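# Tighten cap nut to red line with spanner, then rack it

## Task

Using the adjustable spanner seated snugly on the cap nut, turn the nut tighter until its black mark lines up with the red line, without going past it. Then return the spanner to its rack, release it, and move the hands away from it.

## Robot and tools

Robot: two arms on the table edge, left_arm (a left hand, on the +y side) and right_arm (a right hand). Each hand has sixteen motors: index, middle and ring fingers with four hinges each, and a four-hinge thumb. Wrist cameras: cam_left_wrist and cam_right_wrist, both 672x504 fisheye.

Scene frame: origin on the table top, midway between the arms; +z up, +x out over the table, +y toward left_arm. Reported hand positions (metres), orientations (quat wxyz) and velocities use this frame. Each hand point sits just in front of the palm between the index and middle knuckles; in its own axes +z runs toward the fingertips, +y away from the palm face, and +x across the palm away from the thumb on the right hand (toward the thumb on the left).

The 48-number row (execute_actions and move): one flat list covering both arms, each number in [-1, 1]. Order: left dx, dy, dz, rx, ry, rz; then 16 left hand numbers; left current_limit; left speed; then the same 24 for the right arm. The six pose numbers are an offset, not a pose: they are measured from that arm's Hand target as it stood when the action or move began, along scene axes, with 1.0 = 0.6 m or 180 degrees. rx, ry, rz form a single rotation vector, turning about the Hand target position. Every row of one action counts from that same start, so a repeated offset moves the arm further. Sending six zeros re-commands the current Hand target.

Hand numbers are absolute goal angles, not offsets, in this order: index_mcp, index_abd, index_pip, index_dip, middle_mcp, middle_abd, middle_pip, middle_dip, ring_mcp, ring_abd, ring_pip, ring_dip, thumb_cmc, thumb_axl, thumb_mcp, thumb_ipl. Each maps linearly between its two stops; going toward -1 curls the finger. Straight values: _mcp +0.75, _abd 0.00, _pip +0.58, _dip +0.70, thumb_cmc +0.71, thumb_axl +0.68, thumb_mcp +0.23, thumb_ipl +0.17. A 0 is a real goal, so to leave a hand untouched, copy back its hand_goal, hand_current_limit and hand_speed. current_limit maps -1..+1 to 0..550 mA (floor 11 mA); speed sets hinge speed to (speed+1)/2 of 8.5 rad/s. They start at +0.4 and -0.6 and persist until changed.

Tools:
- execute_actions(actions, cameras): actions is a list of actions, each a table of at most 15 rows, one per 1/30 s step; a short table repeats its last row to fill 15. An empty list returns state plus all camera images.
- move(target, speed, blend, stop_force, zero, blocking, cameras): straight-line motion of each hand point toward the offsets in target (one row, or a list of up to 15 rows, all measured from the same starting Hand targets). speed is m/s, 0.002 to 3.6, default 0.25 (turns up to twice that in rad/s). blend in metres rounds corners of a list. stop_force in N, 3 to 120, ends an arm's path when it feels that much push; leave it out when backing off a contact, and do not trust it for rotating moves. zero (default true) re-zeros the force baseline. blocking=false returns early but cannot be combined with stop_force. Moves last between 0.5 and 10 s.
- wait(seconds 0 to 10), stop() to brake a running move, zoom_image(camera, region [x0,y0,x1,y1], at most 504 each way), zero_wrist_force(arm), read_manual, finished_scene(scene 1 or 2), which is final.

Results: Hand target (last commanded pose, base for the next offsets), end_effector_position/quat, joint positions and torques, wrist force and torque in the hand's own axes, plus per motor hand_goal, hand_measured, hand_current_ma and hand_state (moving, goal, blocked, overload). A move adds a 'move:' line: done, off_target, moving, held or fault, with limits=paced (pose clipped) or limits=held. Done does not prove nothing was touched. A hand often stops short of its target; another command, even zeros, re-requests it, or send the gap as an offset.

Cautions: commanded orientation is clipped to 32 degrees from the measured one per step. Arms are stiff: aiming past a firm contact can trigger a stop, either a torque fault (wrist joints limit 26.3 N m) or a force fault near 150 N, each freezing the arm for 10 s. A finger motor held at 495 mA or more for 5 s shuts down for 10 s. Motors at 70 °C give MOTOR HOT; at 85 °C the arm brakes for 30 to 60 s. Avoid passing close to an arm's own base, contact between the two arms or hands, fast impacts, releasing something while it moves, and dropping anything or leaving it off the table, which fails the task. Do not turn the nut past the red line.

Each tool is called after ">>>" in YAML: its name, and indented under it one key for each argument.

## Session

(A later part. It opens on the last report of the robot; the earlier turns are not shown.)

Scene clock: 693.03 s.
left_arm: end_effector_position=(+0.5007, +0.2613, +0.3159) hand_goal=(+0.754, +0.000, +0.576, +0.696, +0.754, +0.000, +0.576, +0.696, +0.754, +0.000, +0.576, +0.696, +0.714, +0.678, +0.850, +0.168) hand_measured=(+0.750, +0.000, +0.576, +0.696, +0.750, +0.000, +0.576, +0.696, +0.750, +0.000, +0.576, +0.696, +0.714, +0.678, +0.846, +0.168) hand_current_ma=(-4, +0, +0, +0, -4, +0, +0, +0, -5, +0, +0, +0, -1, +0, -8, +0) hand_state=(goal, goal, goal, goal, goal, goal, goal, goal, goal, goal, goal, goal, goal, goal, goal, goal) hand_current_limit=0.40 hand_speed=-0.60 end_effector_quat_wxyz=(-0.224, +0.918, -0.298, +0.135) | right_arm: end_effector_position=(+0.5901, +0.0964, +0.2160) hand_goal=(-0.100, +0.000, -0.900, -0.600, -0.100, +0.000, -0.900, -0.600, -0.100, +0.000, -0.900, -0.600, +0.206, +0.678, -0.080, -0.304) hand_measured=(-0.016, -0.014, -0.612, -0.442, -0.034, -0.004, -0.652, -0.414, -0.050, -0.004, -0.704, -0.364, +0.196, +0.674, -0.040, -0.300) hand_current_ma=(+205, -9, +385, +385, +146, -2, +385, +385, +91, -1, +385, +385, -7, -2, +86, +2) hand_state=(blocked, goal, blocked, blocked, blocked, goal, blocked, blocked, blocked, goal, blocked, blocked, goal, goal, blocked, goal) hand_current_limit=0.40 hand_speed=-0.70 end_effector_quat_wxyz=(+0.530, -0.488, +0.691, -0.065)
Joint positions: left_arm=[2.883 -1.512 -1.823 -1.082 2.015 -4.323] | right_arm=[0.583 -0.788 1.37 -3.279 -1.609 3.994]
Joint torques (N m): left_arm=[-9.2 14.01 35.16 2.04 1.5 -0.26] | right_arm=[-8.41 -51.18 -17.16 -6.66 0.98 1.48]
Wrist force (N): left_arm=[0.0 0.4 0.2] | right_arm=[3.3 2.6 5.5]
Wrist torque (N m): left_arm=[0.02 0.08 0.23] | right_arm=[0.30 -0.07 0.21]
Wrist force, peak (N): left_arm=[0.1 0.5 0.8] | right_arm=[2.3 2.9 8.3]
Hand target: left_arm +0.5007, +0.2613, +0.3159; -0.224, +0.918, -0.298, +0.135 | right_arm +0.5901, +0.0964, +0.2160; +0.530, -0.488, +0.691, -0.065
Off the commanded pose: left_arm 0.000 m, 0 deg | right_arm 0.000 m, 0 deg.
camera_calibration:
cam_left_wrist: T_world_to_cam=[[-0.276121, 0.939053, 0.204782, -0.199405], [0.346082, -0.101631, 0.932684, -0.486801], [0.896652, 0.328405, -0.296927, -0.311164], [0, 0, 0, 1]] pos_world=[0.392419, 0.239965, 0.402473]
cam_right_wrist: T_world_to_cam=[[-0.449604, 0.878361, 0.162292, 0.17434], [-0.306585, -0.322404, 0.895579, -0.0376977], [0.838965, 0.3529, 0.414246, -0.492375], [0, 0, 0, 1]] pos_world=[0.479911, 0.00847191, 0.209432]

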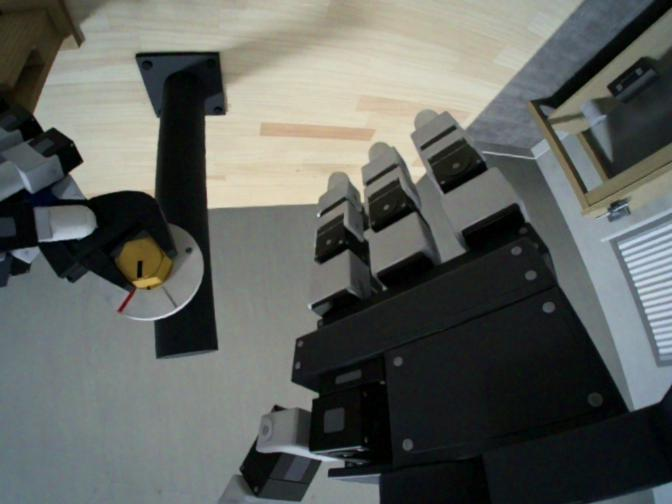

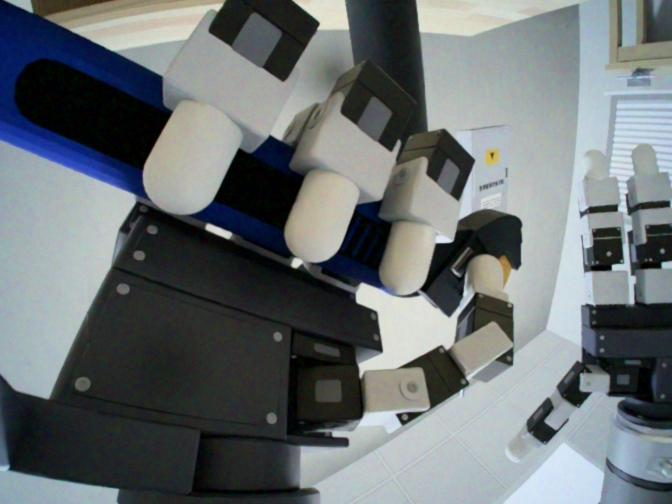

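>>> execute_actions:
  actions:
    - [[0,0,0,0,0,0,0.754,0,0.576,0.696,0.754,0,0.576,0.696,0.754,0,0.576,0.696,0.714,0.678,0.85,0.168,0.4,-0.6,0,0,0,0,0,0,-0.10,0,-0.90,-0.60,-0.10,0,-0.90,-0.60,-0.10,0,-0.90,-0.60,0.15,0.678,-0.10,-0.37,0.6,-0.85]]
    - [[0,0,0,0,0,0,0.754,0,0.576,0.696,0.754,0,0.576,0.696,0.754,0,0.576,0.696,0.714,0.678,0.85,0.168,0.4,-0.6,0,0,0,0,0,0,-0.10,0,-0.90,-0.60,-0.10,0,-0.90,-0.60,-0.10,0,-0.90,-0.60,0.12,0.678,-0.10,-0.41,0.6,-0.85]]
  cameras: ["all"]

>>> zoom_image:
  camera: "cam_left_wrist"
  region: [60, 200, 110, 250]

>>> zoom_image:
  camera: "cam_right_wrist"
  region: [420, 190, 540, 310]

Scene clock: 694.87 s.
left_arm: end_effector_position=(+0.5007, +0.2613, +0.3159) hand_goal=(+0.754, +0.000, +0.576, +0.696, +0.754, +0.000, +0.576, +0.696, +0.754, +0.000, +0.576, +0.696, +0.714, +0.678, +0.850, +0.168) hand_measured=(+0.750, +0.000, +0.576, +0.696, +0.750, +0.000, +0.576, +0.696, +0.750, +0.000, +0.576, +0.696, +0.714, +0.678, +0.846, +0.168) hand_current_ma=(-4, +0, +0, +0, -4, +0, +0, +0, -5, +0, +0, +0, -1, +0, -8, +0) hand_state=(goal, goal, goal, goal, goal, goal, goal, goal, goal, goal, goal, goal, goal, goal, goal, goal) hand_current_limit=0.40 hand_speed=-0.60 end_effector_quat_wxyz=(-0.224, +0.918, -0.298, +0.135) | right_arm: end_effector_position=(+0.5901, +0.0964, +0.2160) hand_goal=(-0.100, +0.000, -0.900, -0.600, -0.100, +0.000, -0.900, -0.600, -0.100, +0.000, -0.900, -0.600, +0.120, +0.678, -0.100, -0.410) hand_measured=(-0.016, -0.014, -0.612, -0.442, -0.034, -0.004, -0.652, -0.414, -0.050, -0.004, -0.704, -0.364, +0.156, +0.694, -0.040, -0.328) hand_current_ma=(+205, -9, +440, +440, +146, -2, +440, +440, +91, -1, +440, +440, +53, +18, +170, +286) hand_state=(blocked, goal, blocked, blocked, blocked, goal, blocked, blocked, blocked, goal, blocked, blocked, blocked, goal, blocked, blocked) hand_current_limit=0.60 hand_speed=-0.85 end_effector_quat_wxyz=(+0.530, -0.488, +0.691, -0.065)
Joint positions: left_arm=[2.883 -1.512 -1.823 -1.082 2.015 -4.323] | right_arm=[0.583 -0.788 1.37 -3.279 -1.609 3.994]
Joint torques (N m): left_arm=[-8.7 13.74 33.6 2.15 1.47 -0.58] | right_arm=[-8.12 -52.13 -17.52 -5.38 0.9 1.5]
Wrist force (N): left_arm=[0.1 0.3 0.5] | right_arm=[0.9 4.0 5.8]
Wrist torque (N m): left_arm=[-0.02 0.07 0.24] | right_arm=[0.38 0.02 0.03]
Wrist force, peak (N): left_arm=[0.3 0.5 0.7] | right_arm=[1.0 4.0 6.7]
Hand target: left_arm +0.5007, +0.2613, +0.3159; -0.224, +0.918, -0.298, +0.135 | right_arm +0.5901, +0.0964, +0.2160; +0.530, -0.488, +0.691, -0.065
Off the commanded pose: left_arm 0.000 m, 0 deg | right_arm 0.000 m, 0 deg.
camera_calibration:
cam_left_wrist: T_world_to_cam=[[-0.276121, 0.939053, 0.204782, -0.199405], [0.346082, -0.101631, 0.932684, -0.486801], [0.896652, 0.328405, -0.296927, -0.311164], [0, 0, 0, 1]] pos_world=[0.392419, 0.239965, 0.402473]
cam_right_wrist: T_world_to_cam=[[-0.449604, 0.878361, 0.162292, 0.17434], [-0.306585, -0.322404, 0.895579, -0.0376977], [0.838965, 0.3529, 0.414246, -0.492375], [0, 0, 0, 1]] pos_world=[0.479911, 0.00847191, 0.209432]

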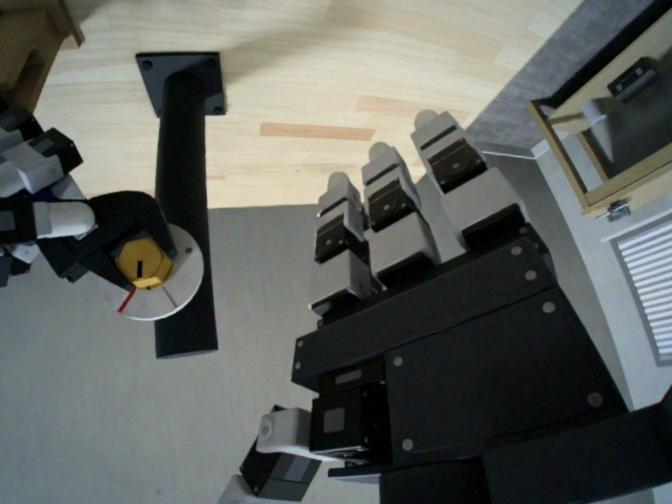

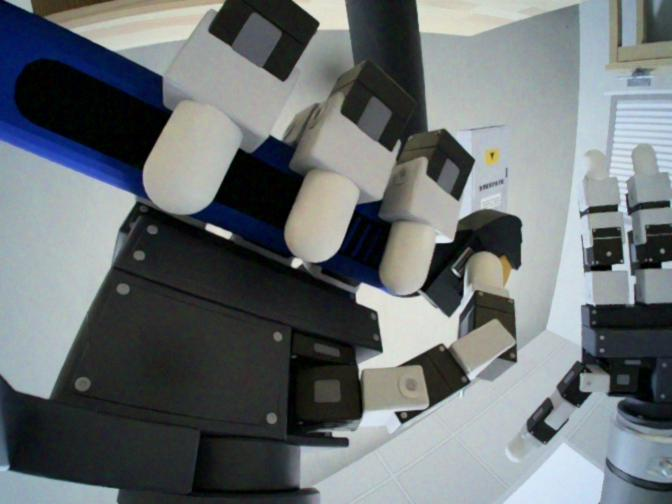

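Scaled by 10.080 from the camera's 672x504 image, which has a finer 960x720 frame.

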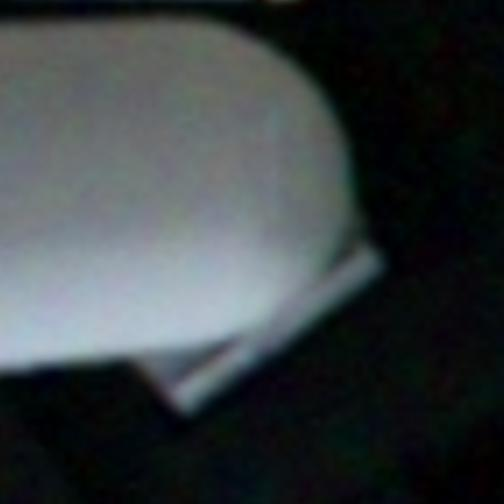

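Scaled by 4.200 from the camera's 672x504 image, which has a finer 960x720 frame.

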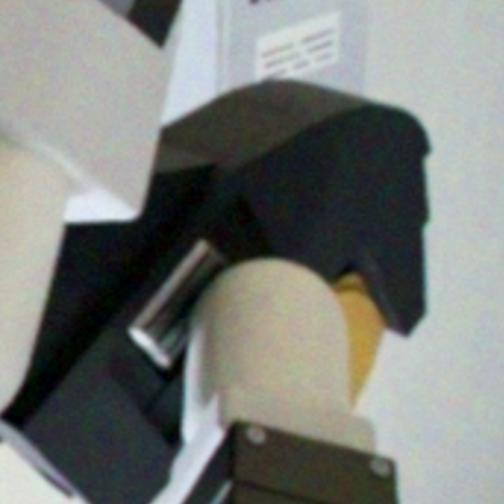

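>>> execute_actions:
  actions:
    - [[0,0,0,0,0,0,0.754,0,0.576,0.696,0.754,0,0.576,0.696,0.754,0,0.576,0.696,0.714,0.678,0.85,0.168,0.4,-0.6,0,0,0,0,0,0,-0.10,0,-0.90,-0.60,-0.10,0,-0.90,-0.60,-0.10,0,-0.90,-0.60,0.10,0.678,-0.10,-0.44,0.7,-0.85]]
    - [[0,0,0,0,0,0,0.754,0,0.576,0.696,0.754,0,0.576,0.696,0.754,0,0.576,0.696,0.714,0.678,0.85,0.168,0.4,-0.6,0,0,0,0,0,0,-0.10,0,-0.90,-0.60,-0.10,0,-0.90,-0.60,-0.10,0,-0.90,-0.60,0.08,0.678,-0.08,-0.46,0.7,-0.85]]
  cameras: ["all"]

>>> zoom_image:
  camera: "cam_left_wrist"
  region: [60, 200, 110, 250]

>>> zoom_image:
  camera: "cam_right_wrist"
  region: [420, 190, 540, 310]

Scene clock: 696.47 s.
left_arm: end_effector_position=(+0.5007, +0.2613, +0.3159) hand_goal=(+0.754, +0.000, +0.576, +0.696, +0.754, +0.000, +0.576, +0.696, +0.754, +0.000, +0.576, +0.696, +0.714, +0.678, +0.850, +0.168) hand_measured=(+0.750, +0.000, +0.576, +0.696, +0.750, +0.000, +0.576, +0.696, +0.750, +0.000, +0.576, +0.696, +0.714, +0.678, +0.846, +0.168) hand_current_ma=(-4, +0, +0, +0, -4, +0, +0, +0, -5, +0, +0, +0, -1, +0, -8, +0) hand_state=(goal, goal, goal, goal, goal, goal, goal, goal, goal, goal, goal, goal, goal, goal, goal, goal) hand_current_limit=0.40 hand_speed=-0.60 end_effector_quat_wxyz=(-0.224, +0.918, -0.298, +0.135) | right_arm: end_effector_position=(+0.5901, +0.0964, +0.2160) hand_goal=(-0.100, +0.000, -0.900, -0.600, -0.100, +0.000, -0.900, -0.600, -0.100, +0.000, -0.900, -0.600, +0.080, +0.678, -0.080, -0.460) hand_measured=(-0.016, -0.014, -0.612, -0.442, -0.034, -0.004, -0.652, -0.414, -0.050, -0.004, -0.704, -0.366, +0.096, +0.688, -0.036, -0.398) hand_current_ma=(+205, -9, +467, +467, +146, -2, +468, +468, +91, -1, +467, +468, +15, +9, +105, +184) hand_state=(blocked, goal, blocked, blocked, blocked, goal, blocked, blocked, blocked, goal, blocked, blocked, goal, goal, blocked, blocked) hand_current_limit=0.70 hand_speed=-0.85 end_effector_quat_wxyz=(+0.530, -0.488, +0.691, -0.065)
Joint positions: left_arm=[2.883 -1.512 -1.823 -1.082 2.015 -4.323] | right_arm=[0.583 -0.788 1.37 -3.279 -1.609 3.994]
Joint torques (N m): left_arm=[-8.16 14.64 34.12 2.06 1.41 -0.45] | right_arm=[-8.41 -52.63 -17.52 -4.24 0.84 1.36]
Wrist force (N): left_arm=[0.0 0.4 0.4] | right_arm=[1.3 3.7 6.5]
Wrist torque (N m): left_arm=[0.00 0.08 0.23] | right_arm=[0.33 0.09 0.04]
Wrist force, peak (N): left_arm=[0.1 0.5 0.8] | right_arm=[1.4 4.1 7.0]
Hand target: left_arm +0.5007, +0.2613, +0.3159; -0.224, +0.918, -0.298, +0.135 | right_arm +0.5901, +0.0964, +0.2160; +0.530, -0.488, +0.691, -0.065
Off the commanded pose: left_arm 0.000 m, 0 deg | right_arm 0.000 m, 0 deg.
camera_calibration:
cam_left_wrist: T_world_to_cam=[[-0.276121, 0.939053, 0.204782, -0.199405], [0.346082, -0.101631, 0.932684, -0.486801], [0.896652, 0.328405, -0.296927, -0.311164], [0, 0, 0, 1]] pos_world=[0.392419, 0.239965, 0.402473]
cam_right_wrist: T_world_to_cam=[[-0.449604, 0.878361, 0.162292, 0.17434], [-0.306585, -0.322404, 0.895579, -0.0376977], [0.838965, 0.3529, 0.414246, -0.492375], [0, 0, 0, 1]] pos_world=[0.479911, 0.00847191, 0.209432]

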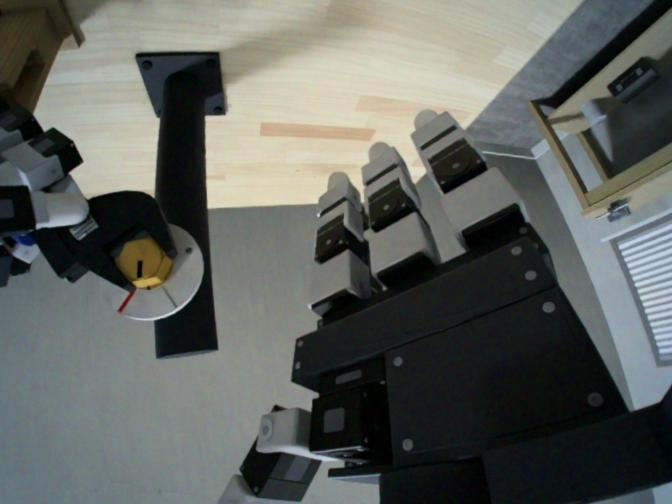

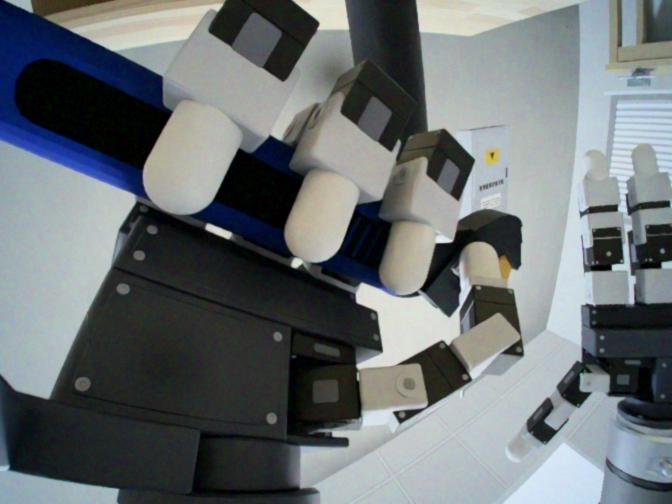

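Scaled by 10.080 from the camera's 672x504 image, which has a finer 960x720 frame.

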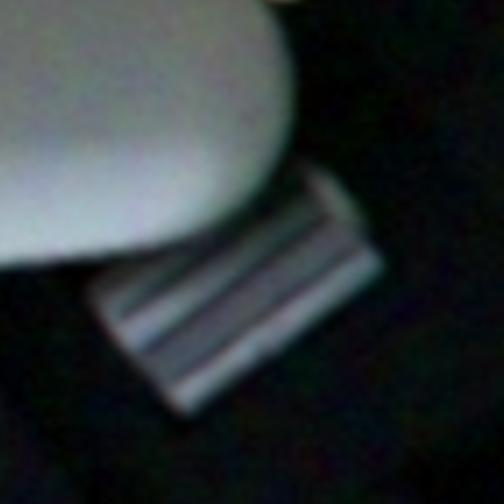

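Scaled by 4.200 from the camera's 672x504 image, which has a finer 960x720 frame.

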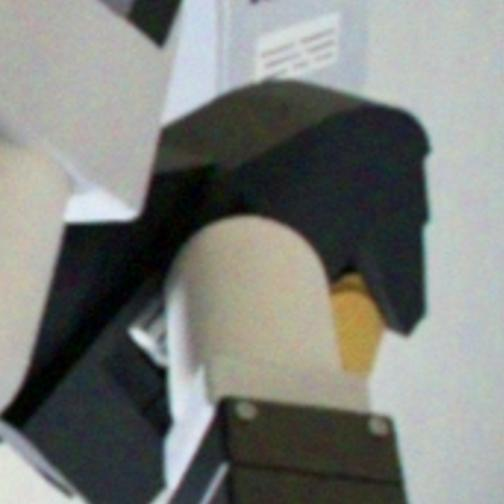

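>>> execute_actions:
  actions:
    - [[0,0,0,0,0,0,0.754,0,0.576,0.696,0.754,0,0.576,0.696,0.754,0,0.576,0.696,0.714,0.678,0.85,0.168,0.4,-0.6,0,0,0,0,0,0,-0.10,0,-0.90,-0.60,-0.10,0,-0.90,-0.60,-0.10,0,-0.90,-0.60,0.06,0.678,0.20,-0.52,0.2,-0.5]]
    - [[0,0,0,0,0,0,0.754,0,0.576,0.696,0.754,0,0.576,0.696,0.754,0,0.576,0.696,0.714,0.678,0.85,0.168,0.4,-0.6,0,0,0,0,0,0,-0.10,0,-0.90,-0.60,-0.10,0,-0.90,-0.60,-0.10,0,-0.90,-0.60,0.215,0.678,0.5,-0.5,0.2,-0.4]]
  cameras: ["all"]

>>> zoom_image:
  camera: "cam_left_wrist"
  region: [60, 200, 110, 250]

>>> zoom_image:
  camera: "cam_right_wrist"
  region: [420, 190, 540, 310]

>>> zoom_image:
  camera: "cam_left_wrist"
  region: [80, 200, 190, 310]

Scene clock: 698.27 s.
left_arm: end_effector_position=(+0.5007, +0.2613, +0.3159) hand_goal=(+0.754, +0.000, +0.576, +0.696, +0.754, +0.000, +0.576, +0.696, +0.754, +0.000, +0.576, +0.696, +0.714, +0.678, +0.850, +0.168) hand_measured=(+0.750, +0.000, +0.576, +0.696, +0.750, +0.000, +0.576, +0.696, +0.750, +0.000, +0.576, +0.696, +0.714, +0.678, +0.846, +0.168) hand_current_ma=(-4, +0, +0, +0, -4, +0, +0, +0, -5, +0, +0, +0, -1, +0, -8, +0) hand_state=(goal, goal, goal, goal, goal, goal, goal, goal, goal, goal, goal, goal, goal, goal, goal, goal) hand_current_limit=0.40 hand_speed=-0.60 end_effector_quat_wxyz=(-0.224, +0.918, -0.298, +0.135) | right_arm: end_effector_position=(+0.5901, +0.0964, +0.2160) hand_goal=(-0.100, +0.000, -0.900, -0.600, -0.100, +0.000, -0.900, -0.600, -0.100, +0.000, -0.900, -0.600, +0.216, +0.678, +0.500, -0.500) hand_measured=(-0.018, -0.014, -0.612, -0.442, -0.034, -0.004, -0.652, -0.414, -0.052, -0.004, -0.704, -0.366, +0.196, +0.678, +0.496, -0.502) hand_current_ma=(+205, -9, +330, +330, +145, -2, +330, +330, +90, -1, +330, +330, -21, +0, -3, -1) hand_state=(blocked, goal, blocked, blocked, blocked, goal, blocked, blocked, blocked, goal, blocked, blocked, goal, goal, goal, goal) hand_current_limit=0.20 hand_speed=-0.40 end_effector_quat_wxyz=(+0.530, -0.488, +0.691, -0.065)
Joint positions: left_arm=[2.883 -1.512 -1.823 -1.082 2.015 -4.323] | right_arm=[0.583 -0.788 1.37 -3.279 -1.609 3.994]
Joint torques (N m): left_arm=[-9.41 14.17 33.87 1.98 1.43 -0.4] | right_arm=[-8.44 -53.7 -17.27 -2.99 0.82 1.41]
Wrist force (N): left_arm=[0.2 0.6 0.5] | right_arm=[1.8 2.9 7.9]
Wrist torque (N m): left_arm=[0.02 0.06 0.24] | right_arm=[0.32 0.27 0.10]
Wrist force, peak (N): left_arm=[-0.1 0.4 0.7] | right_arm=[2.8 3.0 8.1]
Hand target: left_arm +0.5007, +0.2613, +0.3159; -0.224, +0.918, -0.298, +0.135 | right_arm +0.5901, +0.0964, +0.2160; +0.530, -0.488, +0.691, -0.065
Off the commanded pose: left_arm 0.000 m, 0 deg | right_arm 0.000 m, 0 deg.
camera_calibration:
cam_left_wrist: T_world_to_cam=[[-0.276121, 0.939053, 0.204782, -0.199405], [0.346082, -0.101631, 0.932684, -0.486801], [0.896652, 0.328405, -0.296927, -0.311164], [0, 0, 0, 1]] pos_world=[0.392419, 0.239965, 0.402473]
cam_right_wrist: T_world_to_cam=[[-0.449604, 0.878361, 0.162292, 0.17434], [-0.306585, -0.322404, 0.895579, -0.0376977], [0.838965, 0.3529, 0.414246, -0.492375], [0, 0, 0, 1]] pos_world=[0.479911, 0.00847191, 0.209432]

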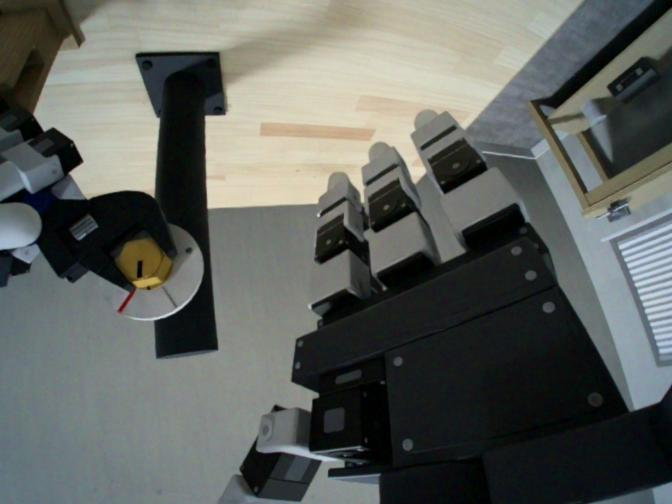

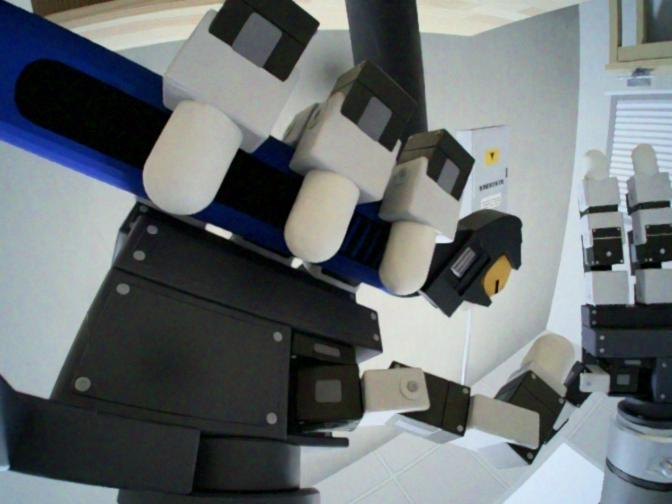

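Scaled by 10.080 from the camera's 672x504 image, which has a finer 960x720 frame.

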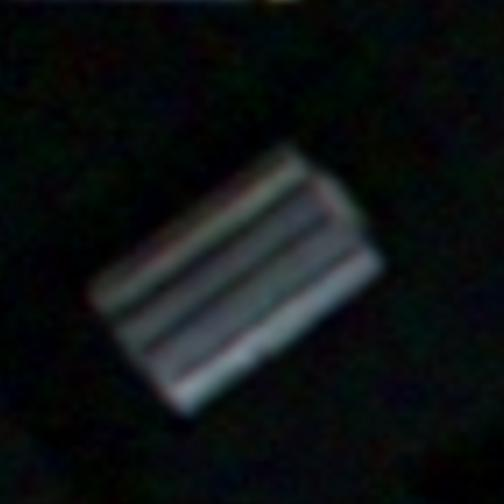

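Scaled by 4.200 from the camera's 672x504 image, which has a finer 960x720 frame.

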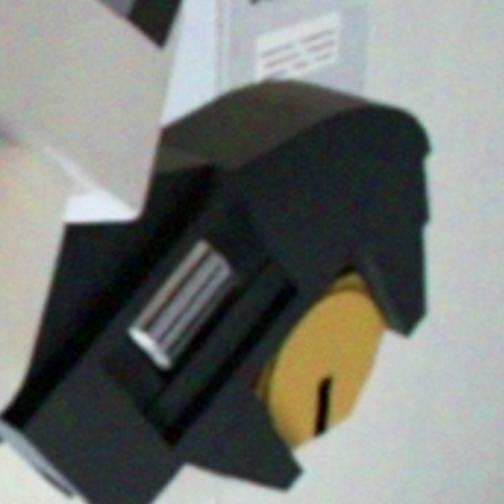

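Scaled by 4.582 from the camera's 672x504 image, which has a finer 960x720 frame.

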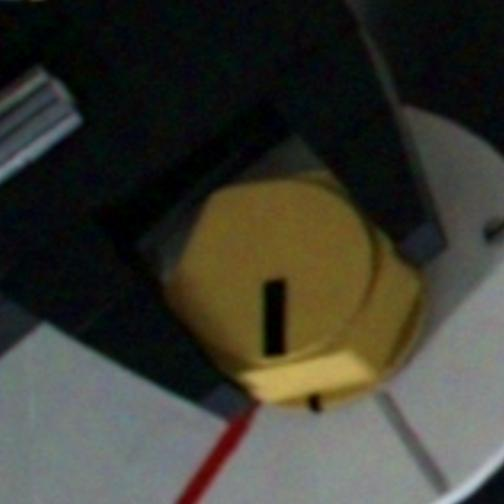

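>>> execute_actions:
  actions:
    - [[0,0,0,0,0,0,0.754,0,0.576,0.696,0.754,0,0.576,0.696,0.754,0,0.576,0.696,0.714,0.678,0.85,0.168,0.4,-0.6,0,0,0,0,0,0,-0.10,0,-0.90,-0.60,-0.10,0,-0.90,-0.60,-0.10,0,-0.90,-0.60,0.205,0.678,0.04,-0.31,0.3,-0.5]]
    - [[0,0,0,0,0,0,0.754,0,0.576,0.696,0.754,0,0.576,0.696,0.754,0,0.576,0.696,0.714,0.678,0.85,0.168,0.4,-0.6,0,0,0,0,0,0,-0.10,0,-0.90,-0.60,-0.10,0,-0.90,-0.60,-0.10,0,-0.90,-0.60,0.21,0.678,-0.06,-0.30,0.4,-0.7]]
    - [[0,0,0,0,0,0,0.754,0,0.576,0.696,0.754,0,0.576,0.696,0.754,0,0.576,0.696,0.714,0.678,0.85,0.168,0.4,-0.6,0,0,0,0,0,0,-0.10,0,-0.90,-0.60,-0.10,0,-0.90,-0.60,-0.10,0,-0.90,-0.60,0.205,0.678,-0.16,-0.304,0.75,-0.7]]
  cameras: []

>>> execute_actions:
  actions:
    - [[0,0,0,0,0,0,0.754,0,0.576,0.696,0.754,0,0.576,0.696,0.754,0,0.576,0.696,0.714,0.678,0.85,0.168,0.4,-0.6,0,0,0,0,0,0,-0.10,0,-0.90,-0.60,-0.10,0,-0.90,-0.60,-0.10,0,-0.90,-0.60,0.14,0.678,-0.18,-0.42,0.75,-0.85]]
    - [[0,0,0,0,0,0,0.754,0,0.576,0.696,0.754,0,0.576,0.696,0.754,0,0.576,0.696,0.714,0.678,0.85,0.168,0.4,-0.6,0,0,0,0,0,0,-0.10,0,-0.90,-0.60,-0.10,0,-0.90,-0.60,-0.10,0,-0.90,-0.60,0.10,0.678,-0.18,-0.50,0.75,-0.85]]
  cameras: ["all"]

>>> zoom_image:
  camera: "cam_left_wrist"
  region: [60, 200, 110, 250]

>>> zoom_image:
  camera: "cam_right_wrist"
  region: [420, 190, 540, 310]

Scene clock: 703.27 s.
left_arm: end_effector_position=(+0.5007, +0.2613, +0.3159) hand_goal=(+0.754, +0.000, +0.576, +0.696, +0.754, +0.000, +0.576, +0.696, +0.754, +0.000, +0.576, +0.696, +0.714, +0.678, +0.850, +0.168) hand_measured=(+0.750, +0.000, +0.576, +0.696, +0.750, +0.000, +0.576, +0.696, +0.750, +0.000, +0.576, +0.696, +0.714, +0.678, +0.846, +0.168) hand_current_ma=(-4, +0, +0, +0, -4, +0, +0, +0, -5, +0, +0, +0, -1, +0, -8, +0) hand_state=(goal, goal, goal, goal, goal, goal, goal, goal, goal, goal, goal, goal, goal, goal, goal, goal) hand_current_limit=0.40 hand_speed=-0.60 end_effector_quat_wxyz=(-0.224, +0.918, -0.298, +0.135) | right_arm: end_effector_position=(+0.5901, +0.0964, +0.2160) hand_goal=(-0.100, +0.000, -0.900, -0.600, -0.100, +0.000, -0.900, -0.600, -0.100, +0.000, -0.900, -0.600, +0.206, +0.678, -0.160, -0.304) hand_measured=(-0.018, -0.014, -0.612, -0.442, -0.034, -0.004, -0.652, -0.414, -0.052, -0.004, -0.704, -0.366, +0.196, +0.678, -0.052, -0.290) hand_current_ma=(+204, -9, +481, +481, +145, -2, +481, +481, +89, -1, +481, +481, -7, +0, +423, +19) hand_state=(blocked, goal, blocked, blocked, blocked, goal, blocked, blocked, blocked, goal, blocked, blocked, goal, goal, blocked, goal) hand_current_limit=0.75 hand_speed=-0.70 end_effector_quat_wxyz=(+0.530, -0.488, +0.691, -0.065)
Joint positions: left_arm=[2.883 -1.512 -1.823 -1.082 2.015 -4.323] | right_arm=[0.583 -0.788 1.37 -3.279 -1.609 3.994]
Joint torques (N m): left_arm=[-8.28 14.84 33.53 1.97 1.56 -0.55] | right_arm=[-8.97 -55.63 -17.37 -2.38 0.61 1.3]
Wrist force (N): left_arm=[0.2 0.2 0.3] | right_arm=[5.3 2.8 2.4]
Wrist torque (N m): left_arm=[-0.02 0.06 0.25] | right_arm=[0.37 -0.45 0.29]
Wrist force, peak (N): left_arm=[0.2 0.7 0.5] | right_arm=[1.7 2.9 8.5]
Hand target: left_arm +0.5007, +0.2613, +0.3159; -0.224, +0.918, -0.298, +0.135 | right_arm +0.5901, +0.0964, +0.2160; +0.530, -0.488, +0.691, -0.065
Off the commanded pose: left_arm 0.000 m, 0 deg | right_arm 0.000 m, 0 deg.
No camera images: "cameras" was empty.

Scene clock: 704.47 s.
left_arm: end_effector_position=(+0.5007, +0.2613, +0.3159) hand_goal=(+0.754, +0.000, +0.576, +0.696, +0.754, +0.000, +0.576, +0.696, +0.754, +0.000, +0.576, +0.696, +0.714, +0.678, +0.850, +0.168) hand_measured=(+0.750, +0.000, +0.576, +0.696, +0.750, +0.000, +0.576, +0.696, +0.750, +0.000, +0.576, +0.696, +0.714, +0.678, +0.846, +0.168) hand_current_ma=(-4, +0, +0, +0, -4, +0, +0, +0, -5, +0, +0, +0, -1, +0, -8, +0) hand_state=(goal, goal, goal, goal, goal, goal, goal, goal, goal, goal, goal, goal, goal, goal, goal, goal) hand_current_limit=0.40 hand_speed=-0.60 end_effector_quat_wxyz=(-0.224, +0.918, -0.298, +0.135) | right_arm: end_effector_position=(+0.5901, +0.0964, +0.2160) hand_goal=(-0.100, +0.000, -0.900, -0.600, -0.100, +0.000, -0.900, -0.600, -0.100, +0.000, -0.900, -0.600, +0.100, +0.678, -0.180, -0.500) hand_measured=(-0.018, -0.014, -0.612, -0.442, -0.034, -0.004, -0.652, -0.414, -0.052, -0.004, -0.704, -0.366, +0.162, +0.704, -0.052, -0.302) hand_current_ma=(+204, -9, +481, +481, +145, -2, +481, +481, +88, -1, +481, +481, +125, +40, +481, +481) hand_state=(blocked, goal, blocked, blocked, blocked, goal, blocked, blocked, blocked, goal, blocked, blocked, blocked, blocked, blocked, blocked) hand_current_limit=0.75 hand_speed=-0.85 end_effector_quat_wxyz=(+0.530, -0.488, +0.691, -0.065)
Joint positions: left_arm=[2.883 -1.512 -1.823 -1.082 2.015 -4.323] | right_arm=[0.583 -0.788 1.37 -3.279 -1.609 3.994]
Joint torques (N m): left_arm=[-8.6 13.9 34.43 2.21 1.43 -0.42] | right_arm=[-8.09 -56.35 -17.95 -2.4 0.58 1.31]
Wrist force (N): left_arm=[0.0 0.7 0.1] | right_arm=[1.3 3.9 5.3]
Wrist torque (N m): left_arm=[0.07 0.07 0.23] | right_arm=[0.34 -0.11 0.07]
Wrist force, peak (N): left_arm=[0.0 0.4 0.6] | right_arm=[2.2 4.7 5.0]
Hand target: left_arm +0.5007, +0.2613, +0.3159; -0.224, +0.918, -0.298, +0.135 | right_arm +0.5901, +0.0964, +0.2160; +0.530, -0.488, +0.691, -0.065
Off the commanded pose: left_arm 0.000 m, 0 deg | right_arm 0.000 m, 0 deg.
camera_calibration:
cam_left_wrist: T_world_to_cam=[[-0.276121, 0.939053, 0.204782, -0.199405], [0.346082, -0.101631, 0.932684, -0.486801], [0.896652, 0.328405, -0.296927, -0.311164], [0, 0, 0, 1]] pos_world=[0.392419, 0.239965, 0.402473]
cam_right_wrist: T_world_to_cam=[[-0.449604, 0.878361, 0.162292, 0.17434], [-0.306585, -0.322404, 0.895579, -0.0376977], [0.838965, 0.3529, 0.414246, -0.492375], [0, 0, 0, 1]] pos_world=[0.479911, 0.00847191, 0.209432]

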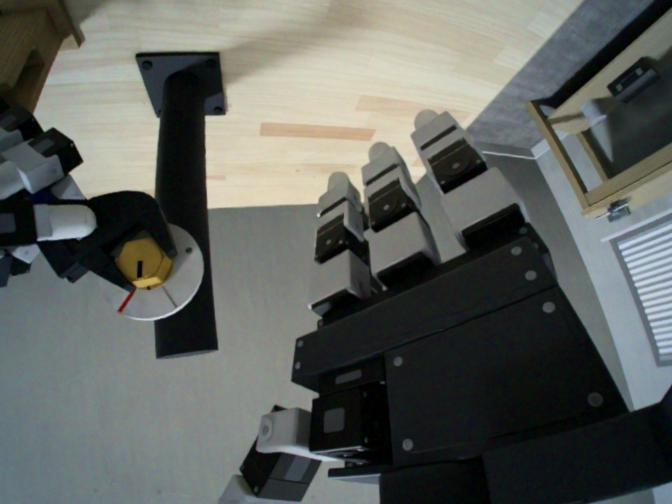

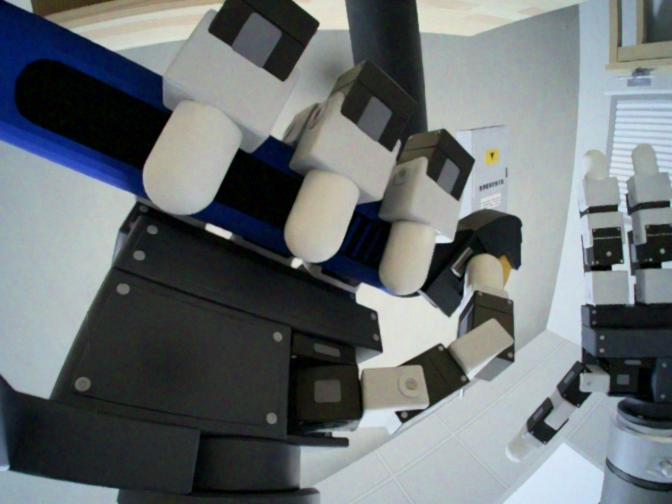

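Scaled by 10.080 from the camera's 672x504 image, which has a finer 960x720 frame.

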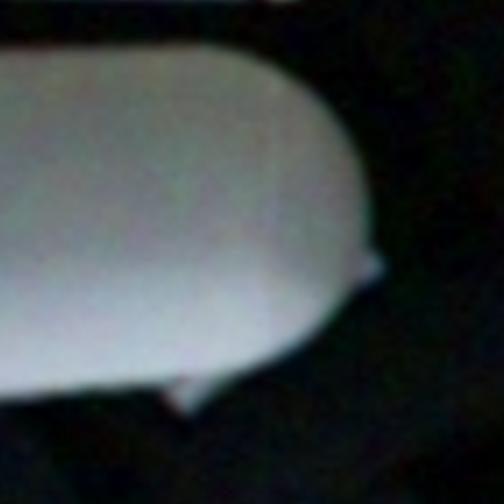

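Scaled by 4.200 from the camera's 672x504 image, which has a finer 960x720 frame.

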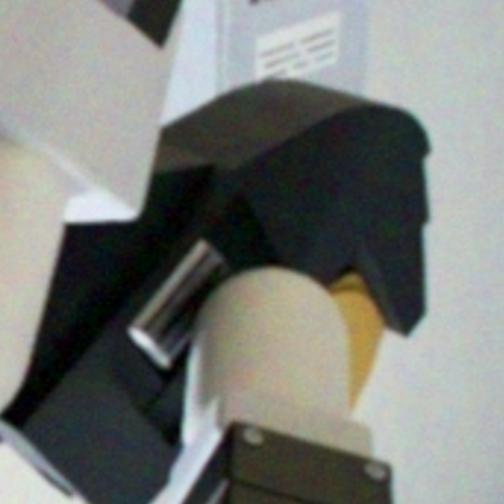

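>>> execute_actions:
  actions:
    - [[0,0,0,0,0,0,0.754,0,0.576,0.696,0.754,0,0.576,0.696,0.754,0,0.576,0.696,0.714,0.678,0.85,0.168,0.4,-0.6,0,0,0,0,0,0,-0.10,0,-0.90,-0.60,-0.10,0,-0.90,-0.60,-0.10,0,-0.90,-0.60,0.15,0.678,0.0,-0.35,0.3,-0.7]]
    - [[0,0,0,0,0,0,0.754,0,0.576,0.696,0.754,0,0.576,0.696,0.754,0,0.576,0.696,0.714,0.678,0.85,0.168,0.4,-0.6,0,0,0,0,0,0,-0.10,0,-0.90,-0.60,-0.10,0,-0.90,-0.60,-0.10,0,-0.90,-0.60,0.21,0.678,0.10,-0.35,0.2,-0.5]]
    - [[0,0,0,0,0,0,0.754,0,0.576,0.696,0.754,0,0.576,0.696,0.754,0,0.576,0.696,0.714,0.678,0.85,0.168,0.4,-0.6,0,0,0,0,0,0,0.06,0,-0.70,-0.30,0.06,0,-0.70,-0.30,0.06,0,-0.70,-0.30,0.21,0.678,0.10,-0.35,0.2,-0.8]]
    - [[0,0,0,0,0,0,0.754,0,0.576,0.696,0.754,0,0.576,0.696,0.754,0,0.576,0.696,0.714,0.678,0.85,0.168,0.4,-0.6,0,0,0,0,0,0,0.134,0,-0.60,-0.17,0.134,0,-0.60,-0.17,0.134,0,-0.60,-0.17,0.21,0.678,0.10,-0.35,0.2,-0.85]]
  cameras: ["all"]

>>> zoom_image:
  camera: "cam_right_wrist"
  region: [420, 190, 540, 310]

>>> zoom_image:
  camera: "cam_left_wrist"
  region: [60, 180, 220, 330]

Scene clock: 711.30 s.
left_arm: end_effector_position=(+0.5007, +0.2613, +0.3159) hand_goal=(+0.754, +0.000, +0.576, +0.696, +0.754, +0.000, +0.576, +0.696, +0.754, +0.000, +0.576, +0.696, +0.714, +0.678, +0.850, +0.168) hand_measured=(+0.750, +0.000, +0.576, +0.696, +0.750, +0.000, +0.576, +0.696, +0.750, +0.000, +0.576, +0.696, +0.714, +0.678, +0.846, +0.168) hand_current_ma=(-4, +0, +0, +0, -4, +0, +0, +0, -5, +0, +0, +0, -1, +0, -8, +0) hand_state=(goal, goal, goal, goal, goal, goal, goal, goal, goal, goal, goal, goal, goal, goal, goal, goal) hand_current_limit=0.40 hand_speed=-0.60 end_effector_quat_wxyz=(-0.224, +0.918, -0.298, +0.135) | right_arm: end_effector_position=(+0.5901, +0.0964, +0.2160) hand_goal=(+0.134, +0.000, -0.600, -0.170, +0.134, +0.000, -0.600, -0.170, +0.134, +0.000, -0.600, -0.170, +0.210, +0.678, +0.100, -0.350) hand_measured=(+0.132, -0.006, -0.602, -0.172, +0.132, -0.002, -0.602, -0.172, +0.136, -0.004, -0.600, -0.172, +0.190, +0.678, +0.094, -0.348) hand_current_ma=(-1, -3, +0, -1, -1, -1, +0, -1, +0, -1, +0, -1, -20, +0, -4, +1) hand_state=(goal, goal, goal, goal, goal, goal, goal, goal, goal, goal, goal, goal, goal, goal, goal, goal) hand_current_limit=0.20 hand_speed=-0.85 end_effector_quat_wxyz=(+0.530, -0.488, +0.691, -0.065)
Joint positions: left_arm=[2.883 -1.512 -1.823 -1.082 2.015 -4.323] | right_arm=[0.583 -0.788 1.37 -3.279 -1.609 3.994]
Joint torques (N m): left_arm=[-9.18 14.53 33.55 2.01 1.43 -0.6] | right_arm=[-8.55 -59.12 -17.5 -2.73 0.28 1.26]
Wrist force (N): left_arm=[0.3 0.4 0.4] | right_arm=[-1.4 -3.2 2.6]
Wrist torque (N m): left_arm=[0.00 0.04 0.26] | right_arm=[-0.07 -0.05 -0.51]
Wrist force, peak (N): left_arm=[0.2 0.7 0.5] | right_arm=[3.2 2.7 8.5]
Hand target: left_arm +0.5007, +0.2613, +0.3159; -0.224, +0.918, -0.298, +0.135 | right_arm +0.5901, +0.0964, +0.2160; +0.530, -0.488, +0.691, -0.065
Off the commanded pose: left_arm 0.000 m, 0 deg | right_arm 0.000 m, 0 deg.
camera_calibration:
cam_left_wrist: T_world_to_cam=[[-0.276121, 0.939053, 0.204782, -0.199405], [0.346082, -0.101631, 0.932684, -0.486801], [0.896652, 0.328405, -0.296927, -0.311164], [0, 0, 0, 1]] pos_world=[0.392419, 0.239965, 0.402473]
cam_right_wrist: T_world_to_cam=[[-0.449604, 0.878361, 0.162292, 0.17434], [-0.306585, -0.322404, 0.895579, -0.0376977], [0.838965, 0.3529, 0.414246, -0.492375], [0, 0, 0, 1]] pos_world=[0.479911, 0.00847191, 0.209432]

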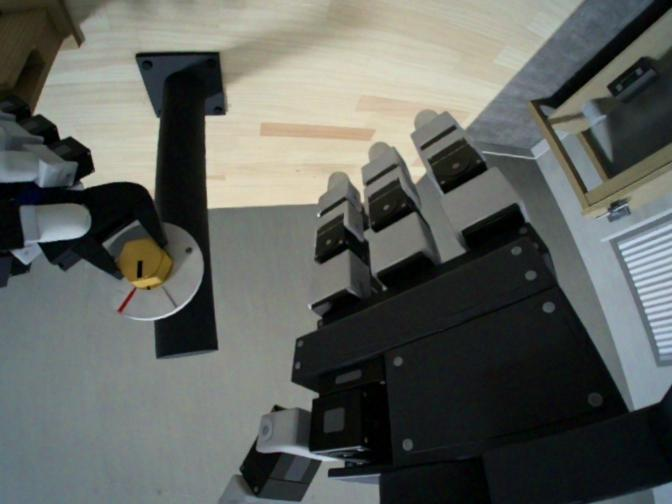

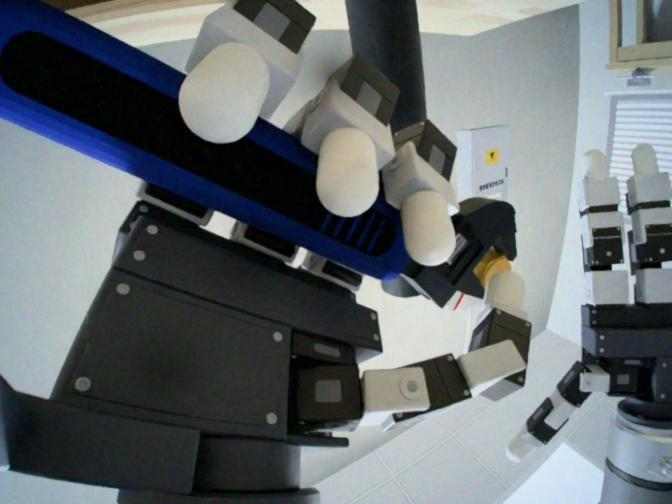

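Scaled by 4.200 from the camera's 672x504 image, which has a finer 960x720 frame.

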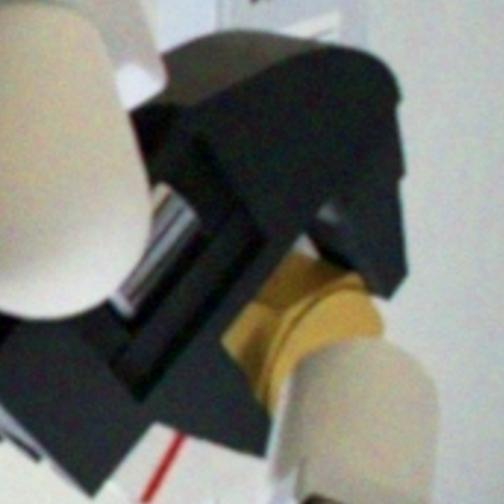

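Scaled by 3.150 from the camera's 672x504 image, which has a finer 960x720 frame.

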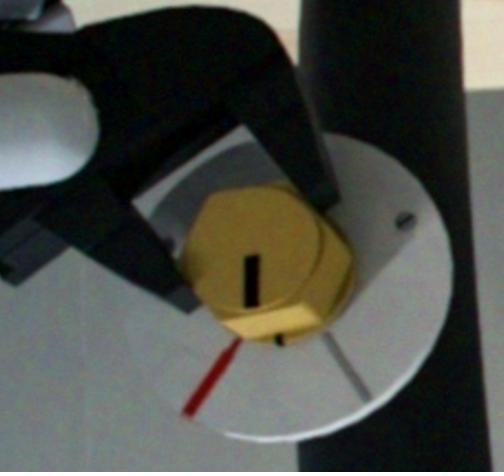

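>>> zoom_image:
  camera: "cam_right_wrist"
  region: [100, 0, 540, 330]

>>> zoom_image:
  camera: "cam_left_wrist"
  region: [0, 80, 250, 330]

Scaled by 1.145 from the camera's 672x504 image, which has a finer 960x720 frame.

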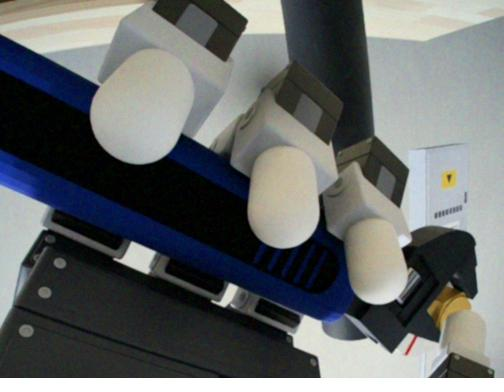

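Scaled by 2.016 from the camera's 672x504 image, which has a finer 960x720 frame.

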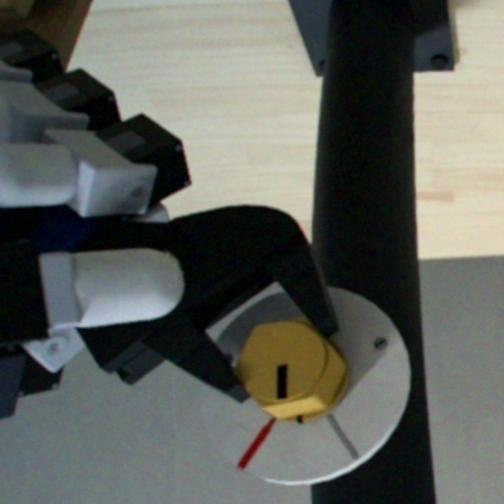

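>>> execute_actions:
  actions:
    - [[0,0,0,0,0,0,0.754,0,0.576,0.696,0.754,0,0.576,0.696,0.754,0,0.576,0.696,0.714,0.678,0.85,0.168,0.4,-0.6,0,0,0,0,0,0,0.134,0,-0.60,-0.17,0.134,0,-0.60,-0.17,0.134,0,-0.60,-0.17,0.26,0.678,0.6,-0.5,0.2,-0.5]]
    - [[0,0,0,0,0,0,0.754,0,0.576,0.696,0.754,0,0.576,0.696,0.754,0,0.576,0.696,0.714,0.678,0.85,0.168,0.4,-0.6,0,0,0,0,0,0,0.08,0,-0.70,-0.30,0.08,0,-0.70,-0.30,0.08,0,-0.70,-0.30,0.26,0.678,0.6,-0.5,0.0,-0.9]]
  cameras: ["all"]

>>> zoom_image:
  camera: "cam_right_wrist"
  region: [400, 180, 560, 340]

>>> zoom_image:
  camera: "cam_left_wrist"
  region: [60, 180, 220, 330]

Scene clock: 713.53 s.
left_arm: end_effector_position=(+0.5007, +0.2613, +0.3159) hand_goal=(+0.754, +0.000, +0.576, +0.696, +0.754, +0.000, +0.576, +0.696, +0.754, +0.000, +0.576, +0.696, +0.714, +0.678, +0.850, +0.168) hand_measured=(+0.750, +0.000, +0.576, +0.696, +0.750, +0.000, +0.576, +0.696, +0.750, +0.000, +0.576, +0.696, +0.714, +0.678, +0.846, +0.168) hand_current_ma=(-4, +0, +0, +0, -4, +0, +0, +0, -5, +0, +0, +0, -1, +0, -8, +0) hand_state=(goal, goal, goal, goal, goal, goal, goal, goal, goal, goal, goal, goal, goal, goal, goal, goal) hand_current_limit=0.40 hand_speed=-0.60 end_effector_quat_wxyz=(-0.224, +0.918, -0.298, +0.135) | right_arm: end_effector_position=(+0.5901, +0.0964, +0.2160) hand_goal=(+0.080, +0.000, -0.700, -0.300, +0.080, +0.000, -0.700, -0.300, +0.080, +0.000, -0.700, -0.300, +0.260, +0.678, +0.600, -0.500) hand_measured=(+0.106, -0.014, -0.626, -0.250, +0.092, -0.008, -0.658, -0.274, +0.100, -0.004, -0.688, -0.280, +0.240, +0.678, +0.596, -0.498) hand_current_ma=(+35, -9, +157, +87, +11, -4, +66, +30, +21, -1, +10, +20, -21, +0, -3, +1) hand_state=(blocked, goal, blocked, blocked, goal, goal, blocked, blocked, goal, goal, goal, goal, goal, goal, goal, goal) hand_current_limit=0.00 hand_speed=-0.90 end_effector_quat_wxyz=(+0.530, -0.488, +0.691, -0.065)
Joint positions: left_arm=[2.883 -1.512 -1.823 -1.082 2.015 -4.323] | right_arm=[0.583 -0.788 1.37 -3.279 -1.609 3.994]
Joint torques (N m): left_arm=[-8.48 14.12 33.8 2.03 1.49 -0.5] | right_arm=[-8.49 -60.24 -17.64 -3.1 0.23 1.14]
Wrist force (N): left_arm=[0.1 0.5 0.5] | right_arm=[-2.8 1.7 9.1]
Wrist torque (N m): left_arm=[0.01 0.07 0.23] | right_arm=[-0.21 -0.17 -1.27]
Wrist force, peak (N): left_arm=[0.0 0.7 0.5] | right_arm=[-4.3 2.2 9.6]
Hand target: left_arm +0.5007, +0.2613, +0.3159; -0.224, +0.918, -0.298, +0.135 | right_arm +0.5901, +0.0964, +0.2160; +0.530, -0.488, +0.691, -0.065
Off the commanded pose: left_arm 0.000 m, 0 deg | right_arm 0.000 m, 0 deg.
camera_calibration:
cam_left_wrist: T_world_to_cam=[[-0.276121, 0.939053, 0.204782, -0.199405], [0.346082, -0.101631, 0.932684, -0.486801], [0.896652, 0.328405, -0.296927, -0.311164], [0, 0, 0, 1]] pos_world=[0.392419, 0.239965, 0.402473]
cam_right_wrist: T_world_to_cam=[[-0.449604, 0.878361, 0.162292, 0.17434], [-0.306585, -0.322404, 0.895579, -0.0376977], [0.838965, 0.3529, 0.414246, -0.492375], [0, 0, 0, 1]] pos_world=[0.479911, 0.00847191, 0.209432]

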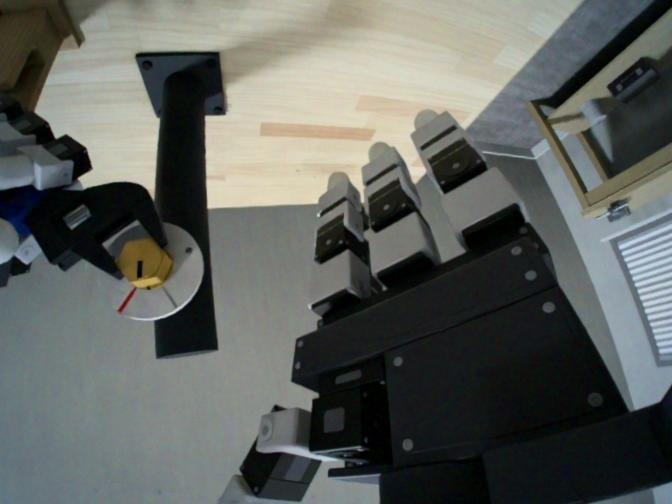

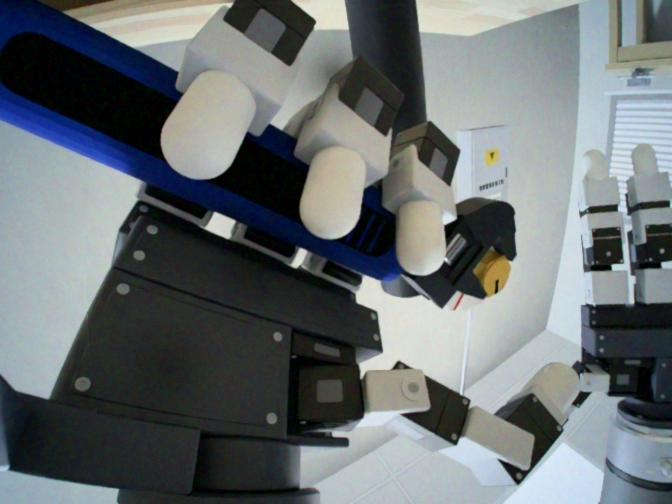

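Scaled by 3.150 from the camera's 672x504 image, which has a finer 960x720 frame.

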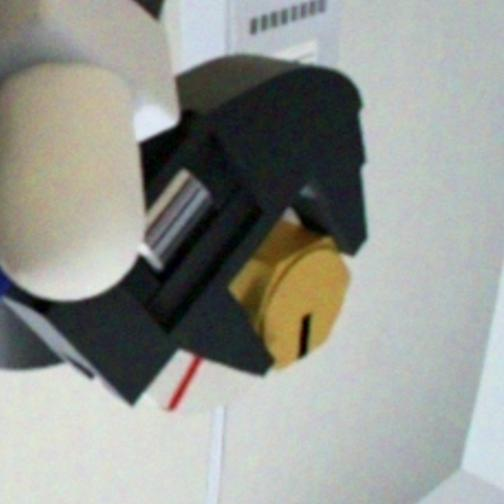

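Scaled by 3.150 from the camera's 672x504 image, which has a finer 960x720 frame.

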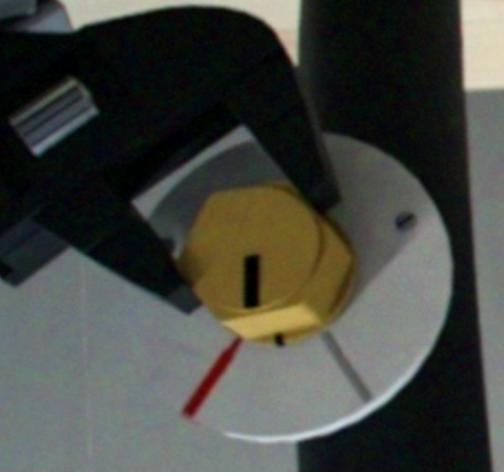

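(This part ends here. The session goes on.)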